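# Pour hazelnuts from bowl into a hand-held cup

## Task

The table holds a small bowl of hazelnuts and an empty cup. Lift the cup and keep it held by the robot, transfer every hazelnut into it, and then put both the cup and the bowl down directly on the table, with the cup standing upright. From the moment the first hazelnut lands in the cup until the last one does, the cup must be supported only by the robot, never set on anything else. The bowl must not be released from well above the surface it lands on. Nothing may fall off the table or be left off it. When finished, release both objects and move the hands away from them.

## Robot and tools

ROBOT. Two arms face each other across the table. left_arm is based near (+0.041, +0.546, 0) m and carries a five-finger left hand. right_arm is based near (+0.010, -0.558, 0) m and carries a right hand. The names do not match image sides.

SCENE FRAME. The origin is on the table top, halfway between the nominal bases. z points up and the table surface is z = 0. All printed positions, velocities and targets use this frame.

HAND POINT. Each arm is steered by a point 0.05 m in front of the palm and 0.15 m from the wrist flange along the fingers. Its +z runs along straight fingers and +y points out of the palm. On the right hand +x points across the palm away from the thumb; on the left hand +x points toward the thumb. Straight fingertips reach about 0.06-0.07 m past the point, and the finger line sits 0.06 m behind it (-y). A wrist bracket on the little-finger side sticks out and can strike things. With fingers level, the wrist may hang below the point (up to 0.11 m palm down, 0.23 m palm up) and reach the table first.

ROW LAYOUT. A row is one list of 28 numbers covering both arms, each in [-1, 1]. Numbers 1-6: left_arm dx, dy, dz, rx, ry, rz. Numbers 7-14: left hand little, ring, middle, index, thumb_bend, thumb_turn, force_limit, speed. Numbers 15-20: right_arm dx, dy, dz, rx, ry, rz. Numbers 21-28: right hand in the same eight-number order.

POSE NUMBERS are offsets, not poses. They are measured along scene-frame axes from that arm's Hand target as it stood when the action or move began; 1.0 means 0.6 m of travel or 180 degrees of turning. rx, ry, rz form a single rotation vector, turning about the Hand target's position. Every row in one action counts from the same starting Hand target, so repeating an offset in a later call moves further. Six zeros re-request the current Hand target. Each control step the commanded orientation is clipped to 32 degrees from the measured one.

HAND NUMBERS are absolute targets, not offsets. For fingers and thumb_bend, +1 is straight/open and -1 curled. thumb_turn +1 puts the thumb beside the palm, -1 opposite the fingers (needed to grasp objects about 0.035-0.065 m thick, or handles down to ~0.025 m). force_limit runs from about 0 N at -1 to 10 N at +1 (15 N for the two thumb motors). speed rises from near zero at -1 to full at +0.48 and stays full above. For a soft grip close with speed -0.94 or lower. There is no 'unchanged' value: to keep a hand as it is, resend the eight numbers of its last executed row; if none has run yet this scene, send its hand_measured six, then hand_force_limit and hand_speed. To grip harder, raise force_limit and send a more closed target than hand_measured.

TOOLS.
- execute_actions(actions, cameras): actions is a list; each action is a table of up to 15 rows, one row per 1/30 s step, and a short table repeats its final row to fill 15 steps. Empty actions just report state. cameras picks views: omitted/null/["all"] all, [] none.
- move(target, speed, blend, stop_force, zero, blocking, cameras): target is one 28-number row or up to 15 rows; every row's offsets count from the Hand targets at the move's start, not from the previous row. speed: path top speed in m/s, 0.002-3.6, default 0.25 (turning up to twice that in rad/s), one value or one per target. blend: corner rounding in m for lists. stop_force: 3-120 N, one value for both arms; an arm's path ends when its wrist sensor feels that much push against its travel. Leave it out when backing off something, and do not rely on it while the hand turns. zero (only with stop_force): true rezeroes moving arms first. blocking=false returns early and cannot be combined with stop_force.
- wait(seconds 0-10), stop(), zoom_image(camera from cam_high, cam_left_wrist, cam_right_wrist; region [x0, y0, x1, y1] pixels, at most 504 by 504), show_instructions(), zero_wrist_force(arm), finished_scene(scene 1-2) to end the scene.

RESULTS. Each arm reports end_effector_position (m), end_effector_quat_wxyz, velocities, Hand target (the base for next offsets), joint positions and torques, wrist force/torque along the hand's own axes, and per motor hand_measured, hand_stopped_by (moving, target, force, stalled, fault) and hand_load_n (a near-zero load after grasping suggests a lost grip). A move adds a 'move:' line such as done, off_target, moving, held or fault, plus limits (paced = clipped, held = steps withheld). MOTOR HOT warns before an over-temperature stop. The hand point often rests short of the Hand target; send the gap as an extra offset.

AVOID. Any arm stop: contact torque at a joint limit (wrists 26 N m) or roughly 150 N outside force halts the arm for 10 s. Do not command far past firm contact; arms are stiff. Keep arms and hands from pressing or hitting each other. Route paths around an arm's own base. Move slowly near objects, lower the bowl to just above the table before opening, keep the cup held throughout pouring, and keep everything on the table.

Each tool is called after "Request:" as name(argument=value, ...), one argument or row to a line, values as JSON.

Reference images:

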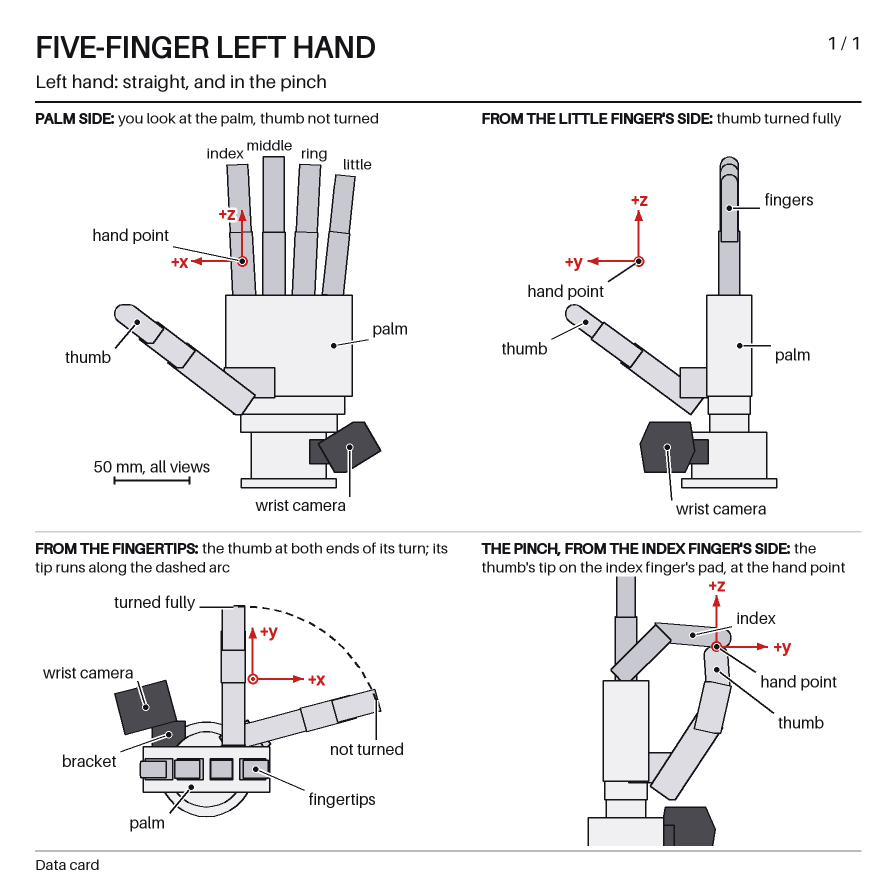

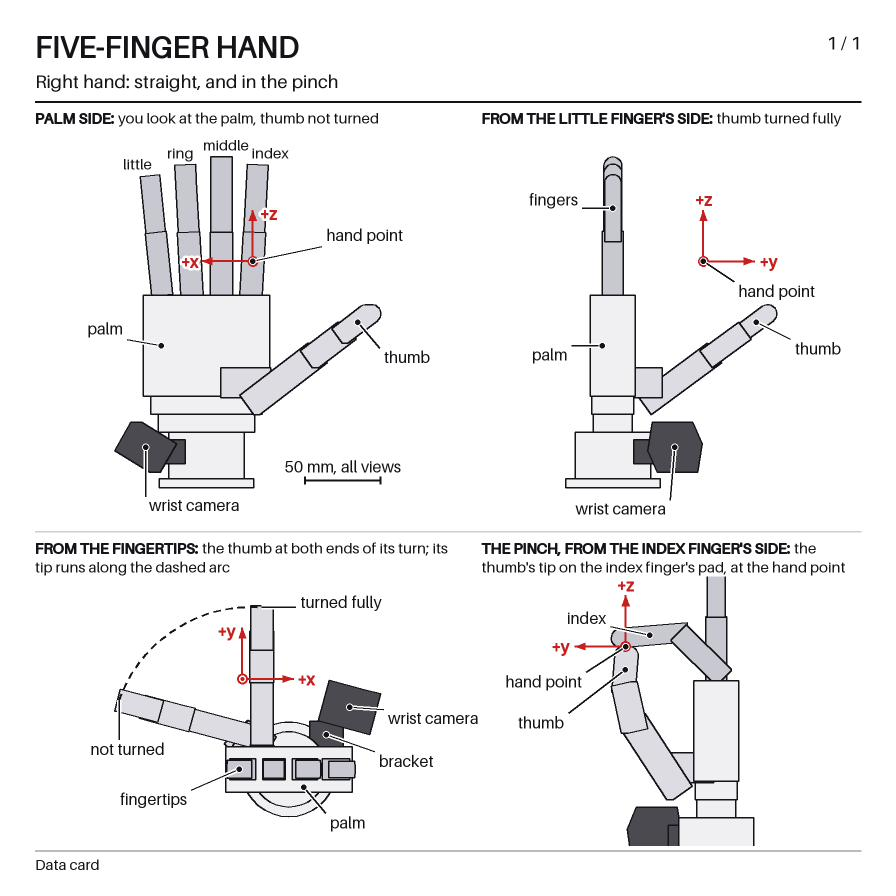

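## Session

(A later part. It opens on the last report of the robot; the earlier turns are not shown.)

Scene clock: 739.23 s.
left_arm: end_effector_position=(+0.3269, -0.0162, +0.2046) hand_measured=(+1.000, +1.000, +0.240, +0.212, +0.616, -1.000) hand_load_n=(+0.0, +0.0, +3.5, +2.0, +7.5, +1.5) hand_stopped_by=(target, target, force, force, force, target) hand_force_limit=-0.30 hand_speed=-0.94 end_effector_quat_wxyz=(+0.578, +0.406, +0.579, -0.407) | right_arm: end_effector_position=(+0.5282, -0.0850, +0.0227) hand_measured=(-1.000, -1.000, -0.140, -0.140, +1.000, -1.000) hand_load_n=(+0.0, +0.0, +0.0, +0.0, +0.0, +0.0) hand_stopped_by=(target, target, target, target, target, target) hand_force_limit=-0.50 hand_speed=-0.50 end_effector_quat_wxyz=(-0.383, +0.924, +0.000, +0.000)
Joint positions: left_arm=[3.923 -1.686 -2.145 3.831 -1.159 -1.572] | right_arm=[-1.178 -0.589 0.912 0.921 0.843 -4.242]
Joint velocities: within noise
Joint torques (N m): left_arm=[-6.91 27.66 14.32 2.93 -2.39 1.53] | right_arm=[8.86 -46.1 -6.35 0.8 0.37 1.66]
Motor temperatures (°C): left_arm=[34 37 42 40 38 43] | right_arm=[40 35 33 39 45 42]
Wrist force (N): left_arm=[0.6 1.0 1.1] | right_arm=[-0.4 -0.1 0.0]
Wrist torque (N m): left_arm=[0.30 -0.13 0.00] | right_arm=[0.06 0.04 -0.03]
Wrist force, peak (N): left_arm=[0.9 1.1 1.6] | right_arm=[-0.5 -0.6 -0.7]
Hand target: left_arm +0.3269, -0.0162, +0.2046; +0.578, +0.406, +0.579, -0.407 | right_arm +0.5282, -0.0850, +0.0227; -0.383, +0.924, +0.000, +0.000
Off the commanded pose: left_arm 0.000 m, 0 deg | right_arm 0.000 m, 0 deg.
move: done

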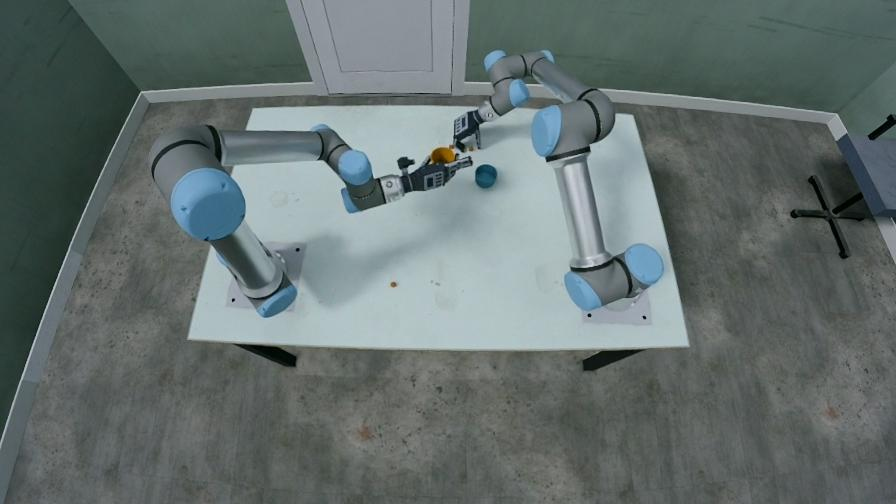

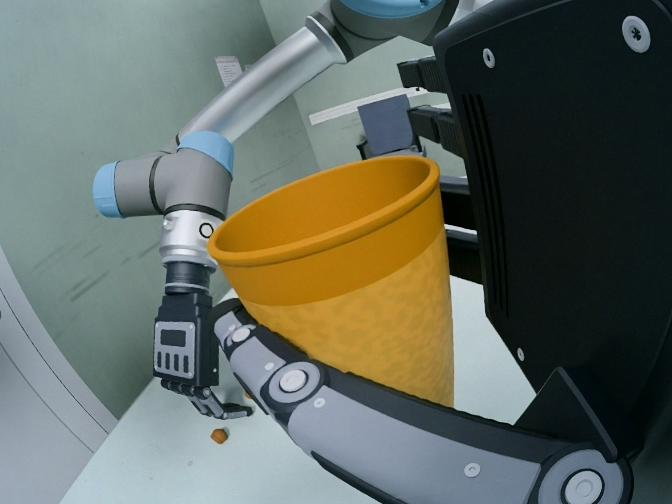

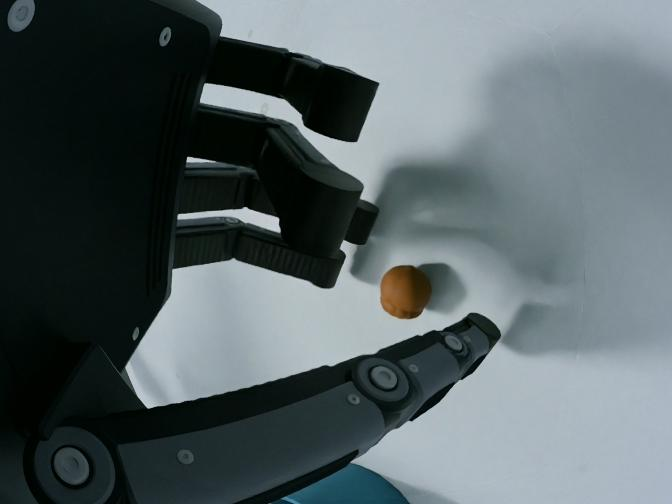

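Request:
move(
  target=[0,0,0,0,0,0,1,1,-0.6,-0.6,-0.7,-1,-0.3,-0.94,0,0,-0.0017,0,0,0,-1,-1,-0.24,-0.24,0.6,-1,-0.75,-0.94],
  speed=0.03,
  cameras=[],
)

Request:
move(
  target=[0,0,0,0,0,0,1,1,-0.6,-0.6,-0.7,-1,-0.3,-0.94,0,0,-0.014,0,0,0,-1,-1,-0.24,-0.24,0.6,-1,-0.75,-0.94],
  speed=0.02,
  stop_force=3,
)

Request:
move(
  target=[0,0,0,0,0,0,1,1,-0.6,-0.6,-0.7,-1,-0.3,-0.94,0,0,0,0,0,0,-1,-1,-0.45,-0.45,0.2,-1,-0.5,-0.94],
)

Scene clock: 751.47 s.
left_arm: end_effector_position=(+0.3269, -0.0162, +0.2046) hand_measured=(+1.000, +1.000, +0.240, +0.212, +0.616, -1.000) hand_load_n=(+0.0, +0.0, +4.0, +2.5, +7.5, +1.5) hand_stopped_by=(target, target, force, force, force, target) hand_force_limit=-0.30 hand_speed=-0.94 end_effector_quat_wxyz=(+0.578, +0.406, +0.579, -0.407) | right_arm: end_effector_position=(+0.5282, -0.0850, +0.0217) hand_measured=(-1.000, -1.000, -0.240, -0.240, +0.600, -1.000) hand_load_n=(+0.0, +0.5, +0.0, +0.0, +0.0, +0.0) hand_stopped_by=(target, target, target, target, target, target) hand_force_limit=-0.75 hand_speed=-0.94 end_effector_quat_wxyz=(-0.383, +0.924, +0.000, +0.000)
Joint positions: left_arm=[3.923 -1.686 -2.145 3.831 -1.159 -1.572] | right_arm=[-1.178 -0.588 0.913 0.919 0.843 -4.242]
Joint velocities: within noise
Joint torques (N m): left_arm=[-6.59 26.28 21.11 2.57 -2.27 1.48] | right_arm=[8.13 -46.18 -9.82 1.26 0.09 1.62]
Motor temperatures (°C): left_arm=[34 37 41 40 38 43] | right_arm=[40 35 33 39 45 42]
Wrist force (N): left_arm=[0.6 0.9 1.1] | right_arm=[-0.6 -0.3 0.0]
Wrist torque (N m): left_arm=[0.28 -0.14 0.00] | right_arm=[0.03 0.08 -0.05]
Wrist force, peak (N): left_arm=[1.0 1.0 1.6] | right_arm=[-1.0 -0.1 0.0]
Hand target: left_arm +0.3269, -0.0162, +0.2046; +0.578, +0.406, +0.579, -0.407 | right_arm +0.5282, -0.0850, +0.0217; -0.383, +0.924, +0.000, +0.000
Off the commanded pose: left_arm 0.000 m, 0 deg | right_arm 0.000 m, 0 deg.
move: done
No camera images: "cameras" was empty.

Scene clock: 753.13 s.
left_arm: end_effector_position=(+0.3269, -0.0162, +0.2046) hand_measured=(+1.000, +1.000, +0.240, +0.212, +0.616, -1.000) hand_load_n=(+0.0, +0.0, +4.0, +2.0, +7.5, +1.5) hand_stopped_by=(target, target, force, force, force, target) hand_force_limit=-0.30 hand_speed=-0.94 end_effector_quat_wxyz=(+0.578, +0.406, +0.579, -0.407) | right_arm: end_effector_position=(+0.5282, -0.0850, +0.0157) hand_measured=(-1.000, -1.000, -0.240, -0.240, +0.600, -1.000) hand_load_n=(+0.0, +0.0, -2.0, +0.0, +0.0, +0.0) hand_stopped_by=(target, target, target, target, target, target) hand_force_limit=-0.75 hand_speed=-0.94 end_effector_quat_wxyz=(-0.383, +0.924, +0.000, +0.000)
Joint positions: left_arm=[3.923 -1.686 -2.145 3.831 -1.159 -1.572] | right_arm=[-1.178 -0.583 0.918 0.908 0.843 -4.242]
Joint velocities: within noise
Joint torques (N m): left_arm=[-6.67 25.48 22.81 2.4 -2.25 1.51] | right_arm=[-4.95 -67.75 -30.71 3.6 0.48 0.45]
Motor temperatures (°C): left_arm=[34 37 41 40 38 43] | right_arm=[40 35 33 39 45 42]
Wrist force (N): left_arm=[0.7 0.8 1.3] | right_arm=[-0.4 -1.8 -1.9]
Wrist torque (N m): left_arm=[0.26 -0.15 0.01] | right_arm=[0.07 0.12 -0.08]
Wrist force, peak (N): left_arm=[0.7 1.3 1.3] | right_arm=[0.3 -13.4 -4.9]
Hand target: left_arm +0.3269, -0.0162, +0.2046; +0.578, +0.406, +0.579, -0.407 | right_arm +0.5282, -0.0850, +0.0157; -0.383, +0.924, +0.000, +0.000 (not the last commanded pose)
Off the commanded pose: left_arm 0.000 m, 0 deg | right_arm 0.002 m, 0 deg.
move: contact (right_arm)

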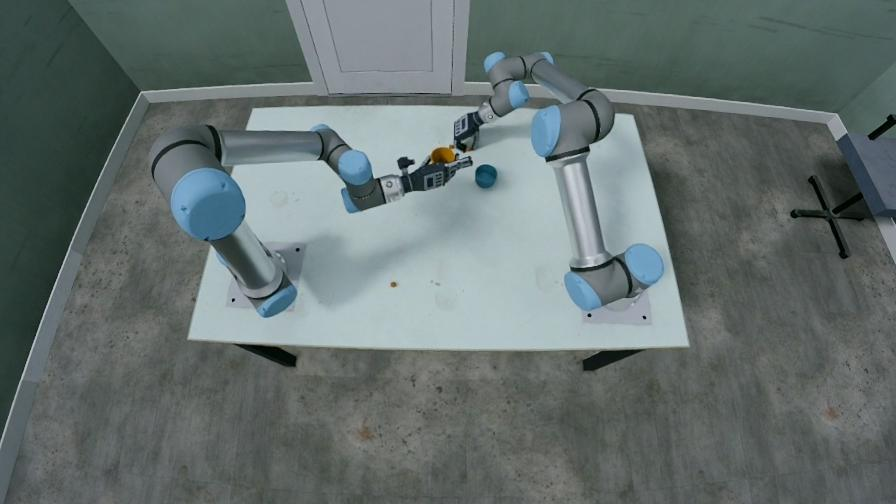

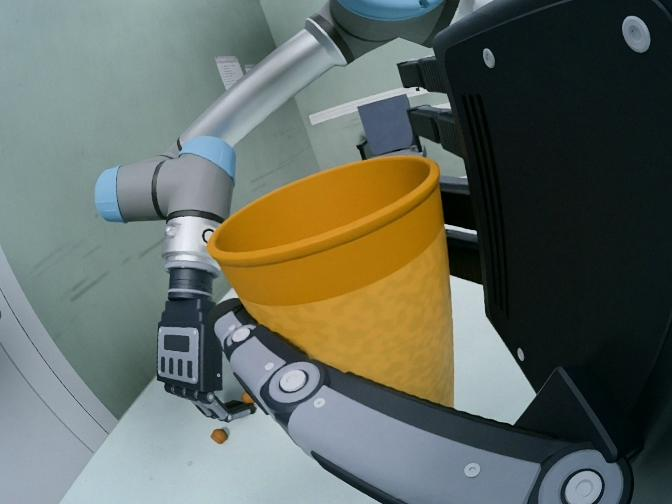

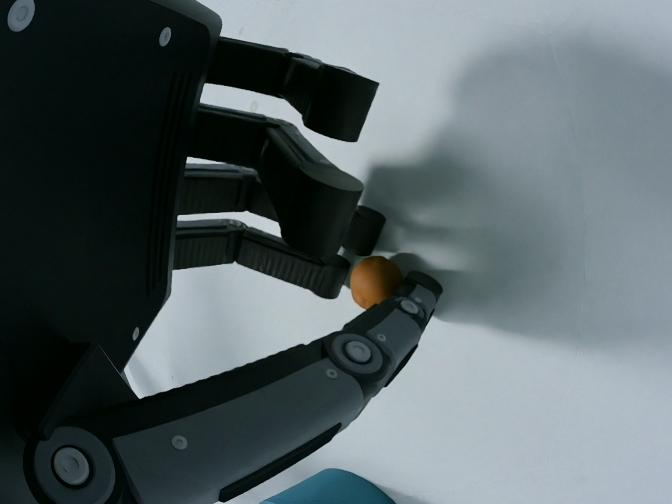

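Scene clock: 754.00 s.
left_arm: end_effector_position=(+0.3269, -0.0162, +0.2046) hand_measured=(+1.000, +1.000, +0.240, +0.212, +0.616, -1.000) hand_load_n=(+0.0, +0.0, +4.0, +2.0, +7.5, +1.5) hand_stopped_by=(target, target, force, force, force, target) hand_force_limit=-0.30 hand_speed=-0.94 end_effector_quat_wxyz=(+0.578, +0.406, +0.579, -0.407) | right_arm: end_effector_position=(+0.5282, -0.0850, +0.0157) hand_measured=(-1.000, -1.000, -0.268, -0.340, +0.586, -1.000) hand_load_n=(+0.0, +0.0, +1.0, +3.0, +6.5, +0.5) hand_stopped_by=(target, target, force, force, force, target) hand_force_limit=-0.50 hand_speed=-0.94 end_effector_quat_wxyz=(-0.383, +0.924, +0.000, +0.000)
Joint positions: left_arm=[3.923 -1.686 -2.145 3.831 -1.159 -1.572] | right_arm=[-1.178 -0.583 0.918 0.908 0.843 -4.242]
Joint velocities: within noise
Joint torques (N m): left_arm=[-6.08 25.27 23.6 2.33 -2.22 1.46] | right_arm=[-11.7 -68.3 -29.69 3.2 -0.28 0.52]
Motor temperatures (°C): left_arm=[34 37 41 40 38 43] | right_arm=[40 35 33 39 45 42]
Wrist force (N): left_arm=[0.8 0.9 1.3] | right_arm=[-0.3 -0.1 0.3]
Wrist torque (N m): left_arm=[0.27 -0.16 0.01] | right_arm=[0.04 0.03 -0.03]
Wrist force, peak (N): left_arm=[0.7 1.3 1.3] | right_arm=[-0.3 -1.8 -1.7]
Hand target: left_arm +0.3269, -0.0162, +0.2046; +0.578, +0.406, +0.579, -0.407 | right_arm +0.5282, -0.0850, +0.0157; -0.383, +0.924, +0.000, +0.000
Off the commanded pose: left_arm 0.000 m, 0 deg | right_arm 0.000 m, 0 deg.
move: done

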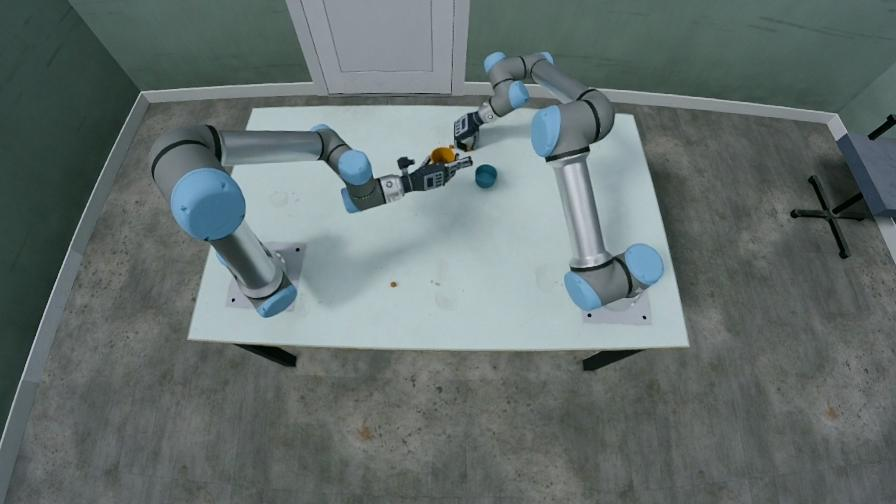

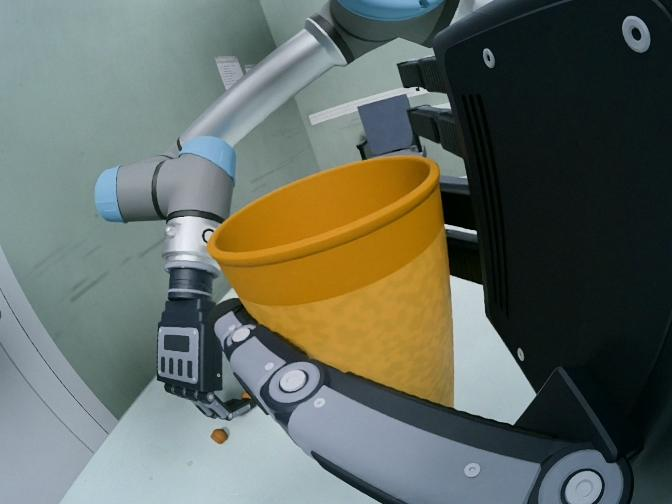

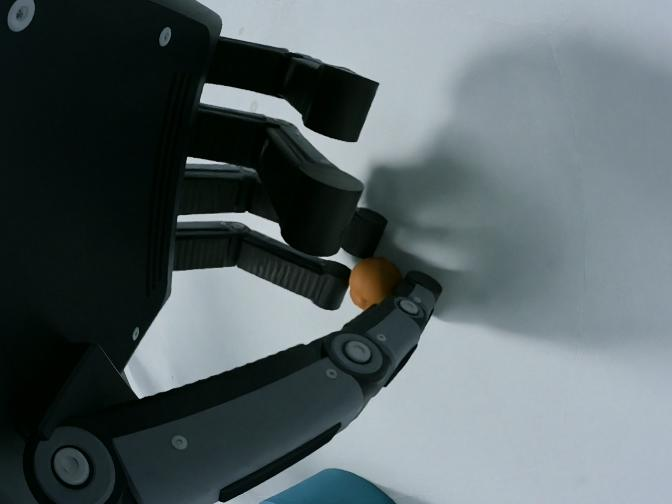

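Request:
move(
  target=[
    [0,0,0,0,0,0,1,1,-0.6,-0.6,-0.7,-1,-0.3,-0.94,0,0,0.08,0,0,0,-1,-1,-0.45,-0.45,0.2,-1,-0.5,-0.94],
    [0,0,0,0,0,0,1,1,-0.6,-0.6,-0.7,-1,-0.3,-0.94,-0.1,0,0.56,0,0,0,-1,-1,-0.45,-0.45,0.2,-1,-0.5,-0.94],
    [0,0,0,0,0,0,1,1,-0.6,-0.6,-0.7,-1,-0.3,-0.94,-0.3903,0.149,0.56,0,0,0,-1,-1,-0.45,-0.45,0.2,-1,-0.5,-0.94],
    [0,0,0,0,0,0,1,1,-0.6,-0.6,-0.7,-1,-0.3,-0.94,-0.3903,0.149,0.4855,0,0,0,-1,-1,-0.45,-0.45,0.2,-1,-0.5,-0.94],
  ],
  speed=[0.05,0.12,0.12,0.06],
)

Request:
zoom_image(
  camera="cam_high",
  region=[370, 80, 510, 200],
)

Scene clock: 766.57 s.
left_arm: end_effector_position=(+0.3269, -0.0162, +0.2046) hand_measured=(+1.000, +1.000, +0.240, +0.212, +0.616, -1.000) hand_load_n=(+0.0, +0.0, +4.0, +2.0, +7.5, +2.0) hand_stopped_by=(target, target, force, force, force, target) hand_force_limit=-0.30 hand_speed=-0.94 end_effector_quat_wxyz=(+0.578, +0.406, +0.579, -0.407) | right_arm: end_effector_position=(+0.2939, +0.0044, +0.3071) hand_measured=(-1.000, -1.000, -0.268, -0.340, +0.586, -1.000) hand_load_n=(+0.0, +0.0, +1.0, +3.0, +6.5, +0.5) hand_stopped_by=(target, target, force, force, force, target) hand_force_limit=-0.50 hand_speed=-0.94 end_effector_quat_wxyz=(-0.383, +0.924, +0.000, +0.000)
Joint positions: left_arm=[3.923 -1.686 -2.145 3.831 -1.159 -1.572] | right_arm=[-0.839 -1.056 0.935 1.128 0.991 -3.857]
Joint velocities: within noise
Joint torques (N m): left_arm=[-5.39 22.83 25.13 1.86 -2.13 1.49] | right_arm=[-8.39 -55.47 -4.75 0.59 -2.04 1.71]
Motor temperatures (°C): left_arm=[34 37 41 39 38 43] | right_arm=[40 35 33 39 45 42]
Wrist force (N): left_arm=[0.7 1.0 1.4] | right_arm=[-0.4 -0.2 0.0]
Wrist torque (N m): left_arm=[0.29 -0.14 0.00] | right_arm=[0.01 0.02 -0.03]
Wrist force, peak (N): left_arm=[1.0 1.2 1.5] | right_arm=[-1.0 -0.9 -0.1]
Hand target: left_arm +0.3269, -0.0162, +0.2046; +0.578, +0.406, +0.579, -0.407 | right_arm +0.2940, +0.0044, +0.3070; -0.383, +0.924, +0.000, +0.000
Off the commanded pose: left_arm 0.000 m, 0 deg | right_arm 0.000 m, 0 deg.
move: done

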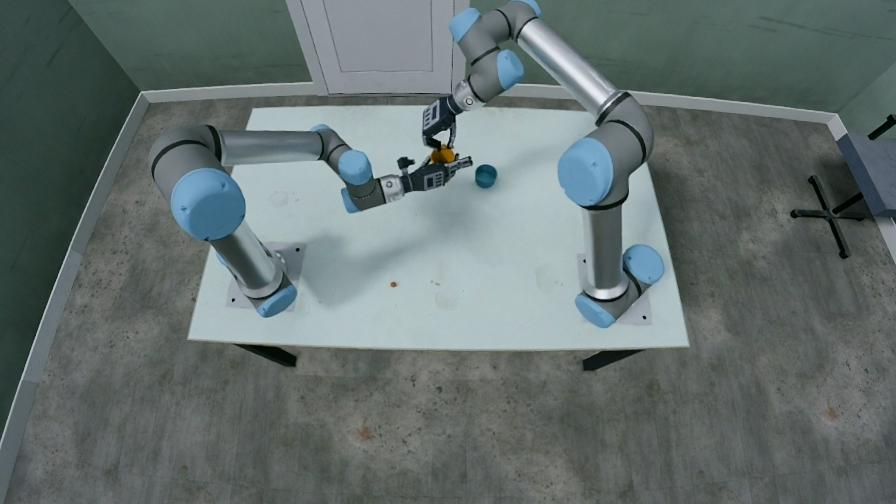

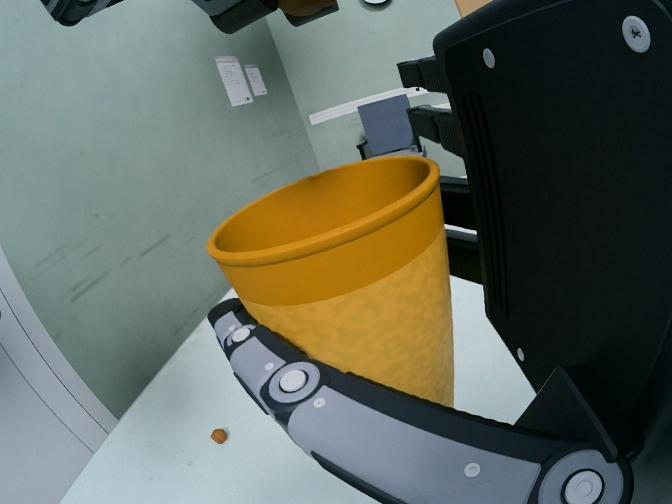

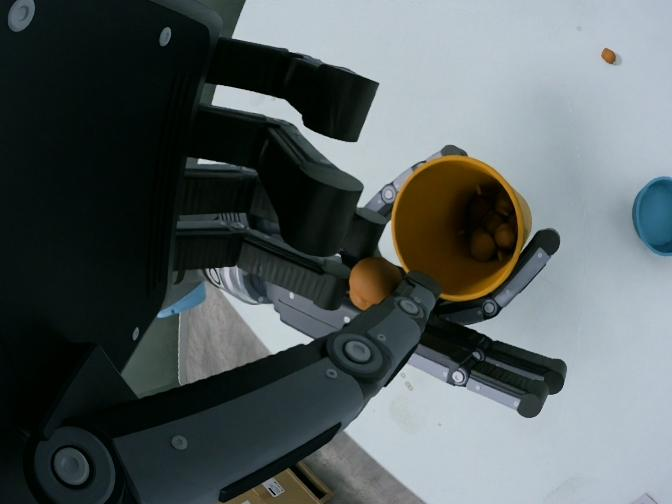

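Scaled by 3.600 from the camera's 896x504 image, which has a finer 1280x720 frame.

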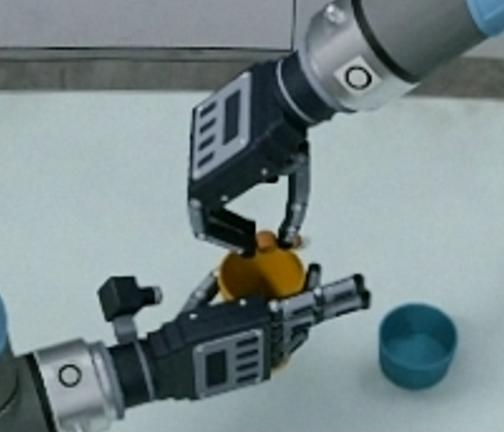

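Request:
move(
  target=[0,0,0,0,0,0,1,1,-0.6,-0.6,-0.7,-1,-0.3,-0.94,0,0.005,0,0,0,0,-1,-1,-0.14,-0.14,1,-1,-0.5,-0.5],
)

Request:
move(
  target=[0,0,0,0,0,0,1,1,-0.6,-0.6,-0.7,-1,-0.3,-0.94,0,0,0.1,0,0,0,-1,-1,-0.14,-0.14,1,-1,-0.5,-0.5],
  speed=0.12,
)

Request:
zoom_image(
  camera="cam_right_wrist",
  region=[380, 120, 580, 320],
)

Scene clock: 774.80 s.
left_arm: end_effector_position=(+0.3269, -0.0162, +0.2046) hand_measured=(+1.000, +1.000, +0.240, +0.212, +0.616, -1.000) hand_load_n=(+0.0, +0.0, +4.0, +2.0, +8.0, +2.0) hand_stopped_by=(target, target, force, force, force, target) hand_force_limit=-0.30 hand_speed=-0.94 end_effector_quat_wxyz=(+0.578, +0.406, +0.579, -0.407) | right_arm: end_effector_position=(+0.2940, +0.0073, +0.3070) hand_measured=(-1.000, -1.000, -0.140, -0.140, +1.000, -1.000) hand_load_n=(+0.0, +0.0, +0.0, +0.0, +0.0, +0.0) hand_stopped_by=(target, target, target, target, target, target) hand_force_limit=-0.50 hand_speed=-0.50 end_effector_quat_wxyz=(-0.383, +0.924, +0.000, +0.000)
Joint positions: left_arm=[3.923 -1.686 -2.145 3.831 -1.159 -1.572] | right_arm=[-0.835 -1.049 0.924 1.129 0.993 -3.852]
Joint velocities: within noise
Joint torques (N m): left_arm=[-5.81 21.99 25.86 1.59 -2.02 1.46] | right_arm=[9.35 -31.78 -34.15 3.25 0.65 1.81]
Motor temperatures (°C): left_arm=[34 37 41 39 38 43] | right_arm=[40 35 33 39 45 42]
Wrist force (N): left_arm=[0.8 0.9 1.4] | right_arm=[-0.7 -0.1 -0.2]
Wrist torque (N m): left_arm=[0.26 -0.16 0.01] | right_arm=[0.05 0.06 -0.04]
Wrist force, peak (N): left_arm=[0.8 1.1 1.5] | right_arm=[-0.8 -0.5 -0.2]
Hand target: left_arm +0.3269, -0.0162, +0.2046; +0.578, +0.406, +0.579, -0.407 | right_arm +0.2940, +0.0074, +0.3070; -0.383, +0.924, +0.000, +0.000
Off the commanded pose: left_arm 0.000 m, 0 deg | right_arm 0.000 m, 0 deg.
move: done

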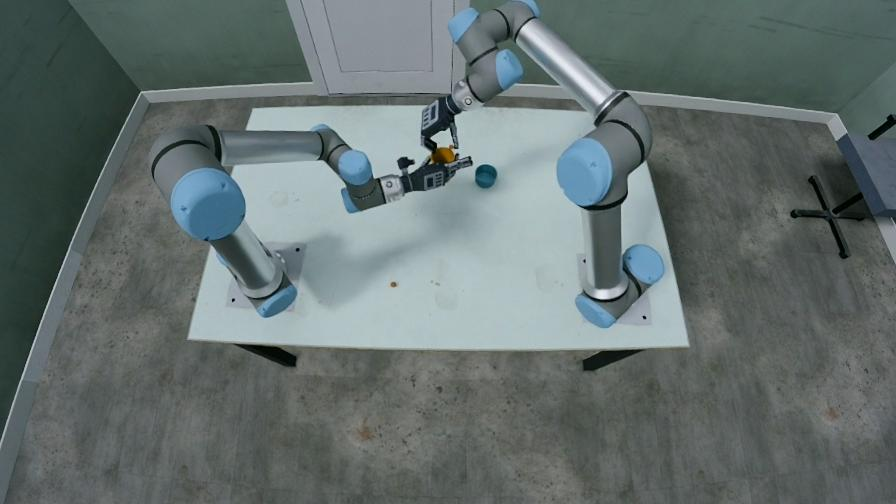

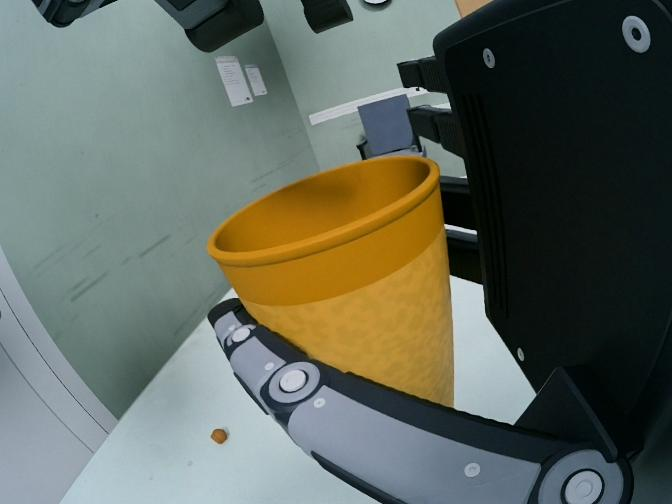

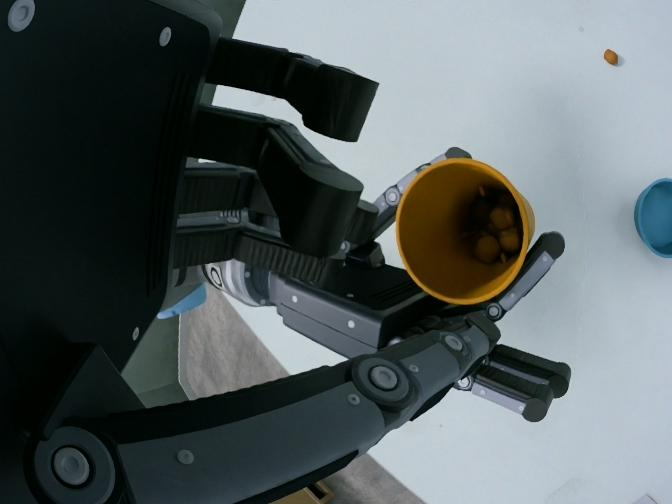

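Scene clock: 776.03 s.
left_arm: end_effector_position=(+0.3269, -0.0162, +0.2046) hand_measured=(+1.000, +1.000, +0.240, +0.212, +0.616, -1.000) hand_load_n=(+0.0, +0.0, +4.0, +2.0, +7.5, +1.5) hand_stopped_by=(target, target, force, force, force, target) hand_force_limit=-0.30 hand_speed=-0.94 end_effector_quat_wxyz=(+0.578, +0.406, +0.579, -0.407) | right_arm: end_effector_position=(+0.2940, +0.0074, +0.3670) hand_measured=(-1.000, -1.000, -0.140, -0.140, +1.000, -1.000) hand_load_n=(+0.0, +0.0, +0.5, +0.0, +0.0, +0.0) hand_stopped_by=(target, target, target, target, target, target) hand_force_limit=-0.50 hand_speed=-0.50 end_effector_quat_wxyz=(-0.383, +0.924, +0.000, +0.000)
Joint positions: left_arm=[3.923 -1.686 -2.145 3.831 -1.159 -1.572] | right_arm=[-0.835 -1.008 0.702 1.31 0.993 -3.852]
Joint velocities: within noise
Joint torques (N m): left_arm=[-5.36 21.44 25.44 1.56 -2.01 1.41] | right_arm=[8.42 -32.18 -31.6 3.33 0.61 -1.53]
Motor temperatures (°C): left_arm=[34 37 41 39 38 43] | right_arm=[40 35 33 39 45 42]
Wrist force (N): left_arm=[0.5 1.1 1.4] | right_arm=[-0.6 -0.3 -0.3]
Wrist torque (N m): left_arm=[0.28 -0.11 -0.01] | right_arm=[0.03 0.05 -0.04]
Wrist force, peak (N): left_arm=[0.9 1.0 1.4] | right_arm=[-0.5 -0.7 -0.6]
Hand target: left_arm +0.3269, -0.0162, +0.2046; +0.578, +0.406, +0.579, -0.407 | right_arm +0.2940, +0.0074, +0.3670; -0.383, +0.924, +0.000, +0.000
Off the commanded pose: left_arm 0.000 m, 0 deg | right_arm 0.000 m, 0 deg.
move: done

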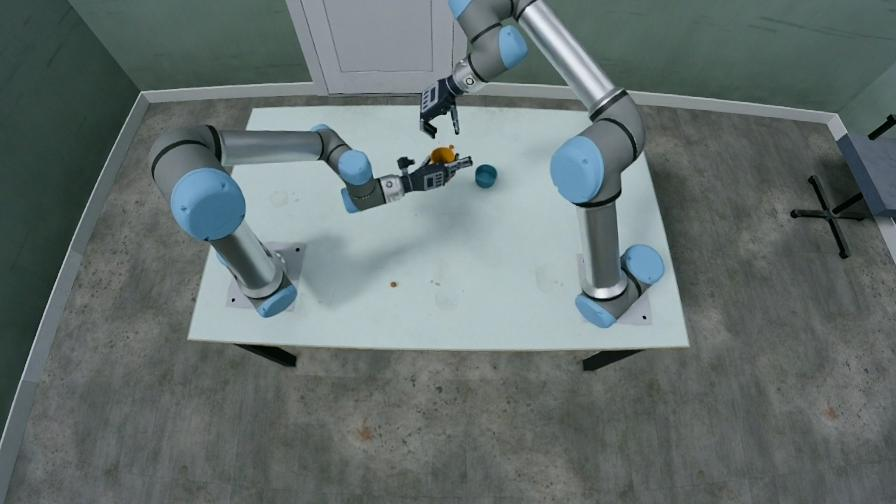

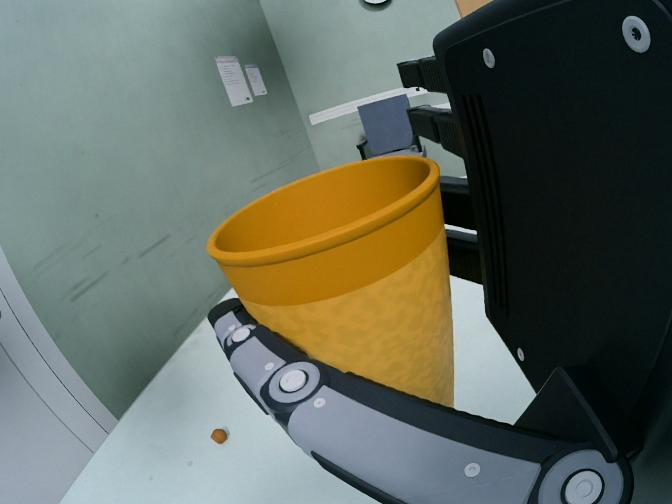

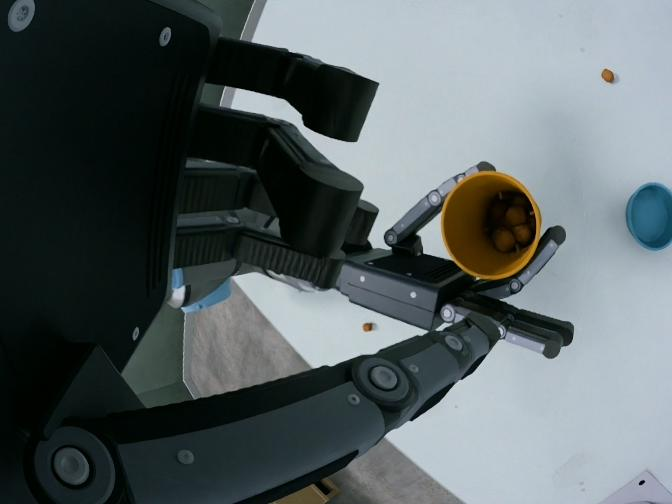

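Scaled by 2.520 from the camera's 672x504 image, which has a finer 960x720 frame.

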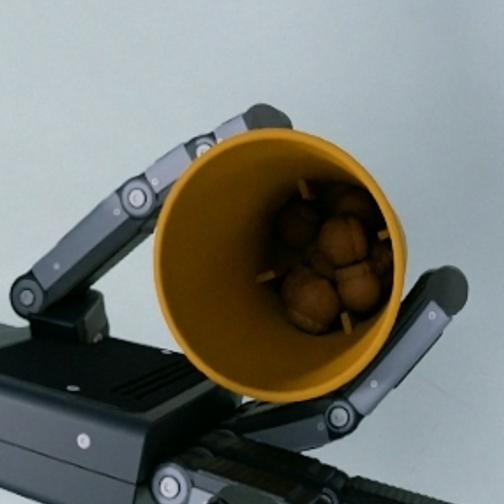

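Request:
move(
  target=[
    [0,0,0,0,0,0,1,1,-0.6,-0.6,-0.7,-1,-0.3,-0.94,0.25,-0.06,0,0,0,0,-1,-1,-0.14,-0.14,1,-1,-0.5,-0.5],
    [0,0,0,0,0,0,1,1,-0.6,-0.6,-0.7,-1,-0.3,-0.94,0.407,-0.034,-0.495,0,0,0,-1,-1,-0.14,-0.14,1,-1,-0.5,-0.5],
  ],
  speed=0.12,
  blend=0.03,
)

Request:
zoom_image(
  camera="cam_high",
  region=[420, 100, 500, 160],
)

Scene clock: 786.47 s.
left_arm: end_effector_position=(+0.3269, -0.0162, +0.2046) hand_measured=(+1.000, +1.000, +0.240, +0.212, +0.616, -1.000) hand_load_n=(+0.0, +0.0, +4.0, +2.5, +7.5, +1.5) hand_stopped_by=(target, target, force, force, force, target) hand_force_limit=-0.30 hand_speed=-0.94 end_effector_quat_wxyz=(+0.578, +0.406, +0.579, -0.407) | right_arm: end_effector_position=(+0.5382, -0.0130, +0.0701) hand_measured=(-1.000, -1.000, -0.140, -0.140, +1.000, -1.000) hand_load_n=(+0.0, +0.0, +0.0, +0.0, +0.0, +0.0) hand_stopped_by=(target, target, target, target, target, target) hand_force_limit=-0.50 hand_speed=-0.50 end_effector_quat_wxyz=(-0.383, +0.924, +0.000, +0.000)
Joint positions: left_arm=[3.923 -1.686 -2.145 3.831 -1.159 -1.572] | right_arm=[-1.083 -0.461 0.52 1.108 0.877 -4.124]
Joint velocities: within noise
Joint torques (N m): left_arm=[-4.75 19.69 25.54 1.06 -2.13 1.41] | right_arm=[-12.85 -50.14 -30.12 1.35 -2.27 -1.59]
Motor temperatures (°C): left_arm=[34 37 41 39 38 43] | right_arm=[40 35 33 39 45 42]
Wrist force (N): left_arm=[0.9 0.9 1.2] | right_arm=[-0.5 0.1 0.2]
Wrist torque (N m): left_arm=[0.27 -0.17 0.01] | right_arm=[0.06 0.05 -0.01]
Wrist force, peak (N): left_arm=[0.9 1.3 1.4] | right_arm=[-1.3 -0.3 0.1]
Hand target: left_arm +0.3269, -0.0162, +0.2046; +0.578, +0.406, +0.579, -0.407 | right_arm +0.5382, -0.0130, +0.0700; -0.383, +0.924, +0.000, +0.000
Off the commanded pose: left_arm 0.000 m, 0 deg | right_arm 0.000 m, 0 deg.
move: done

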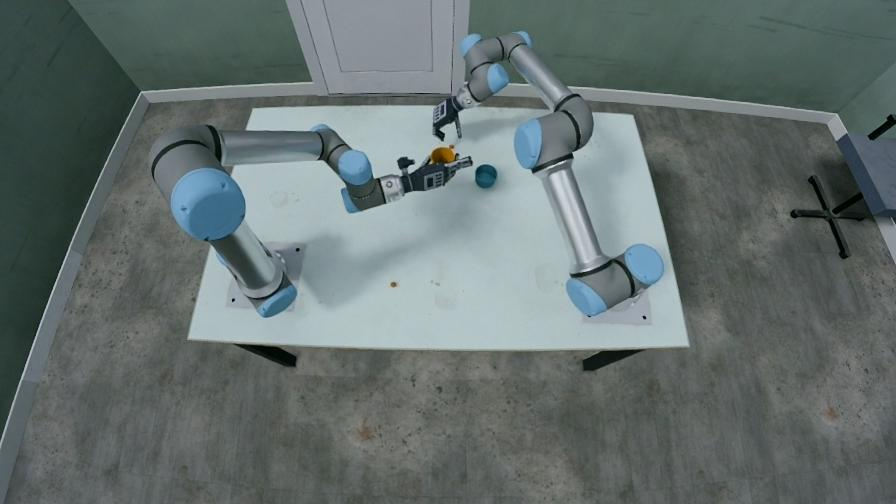

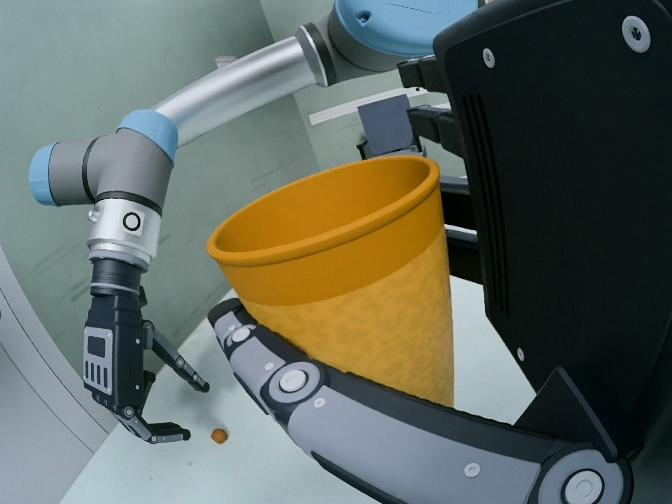

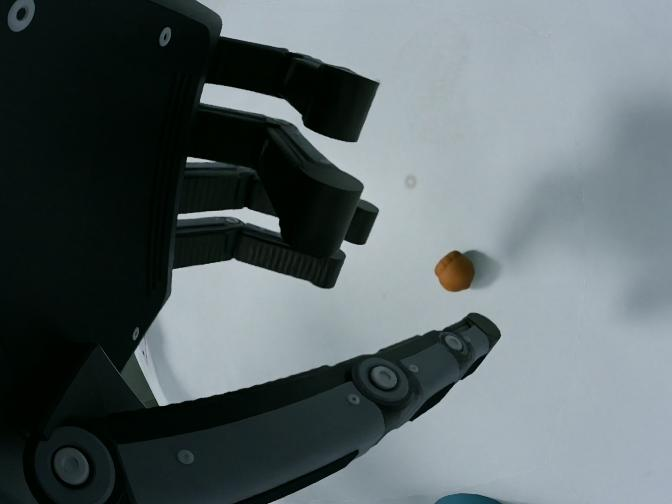

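Scaled by 6.300 from the camera's 896x504 image, which has a finer 1280x720 frame.

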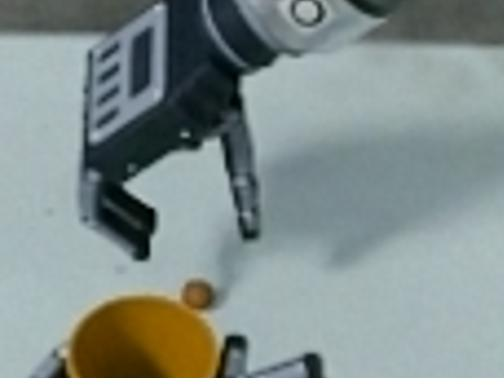

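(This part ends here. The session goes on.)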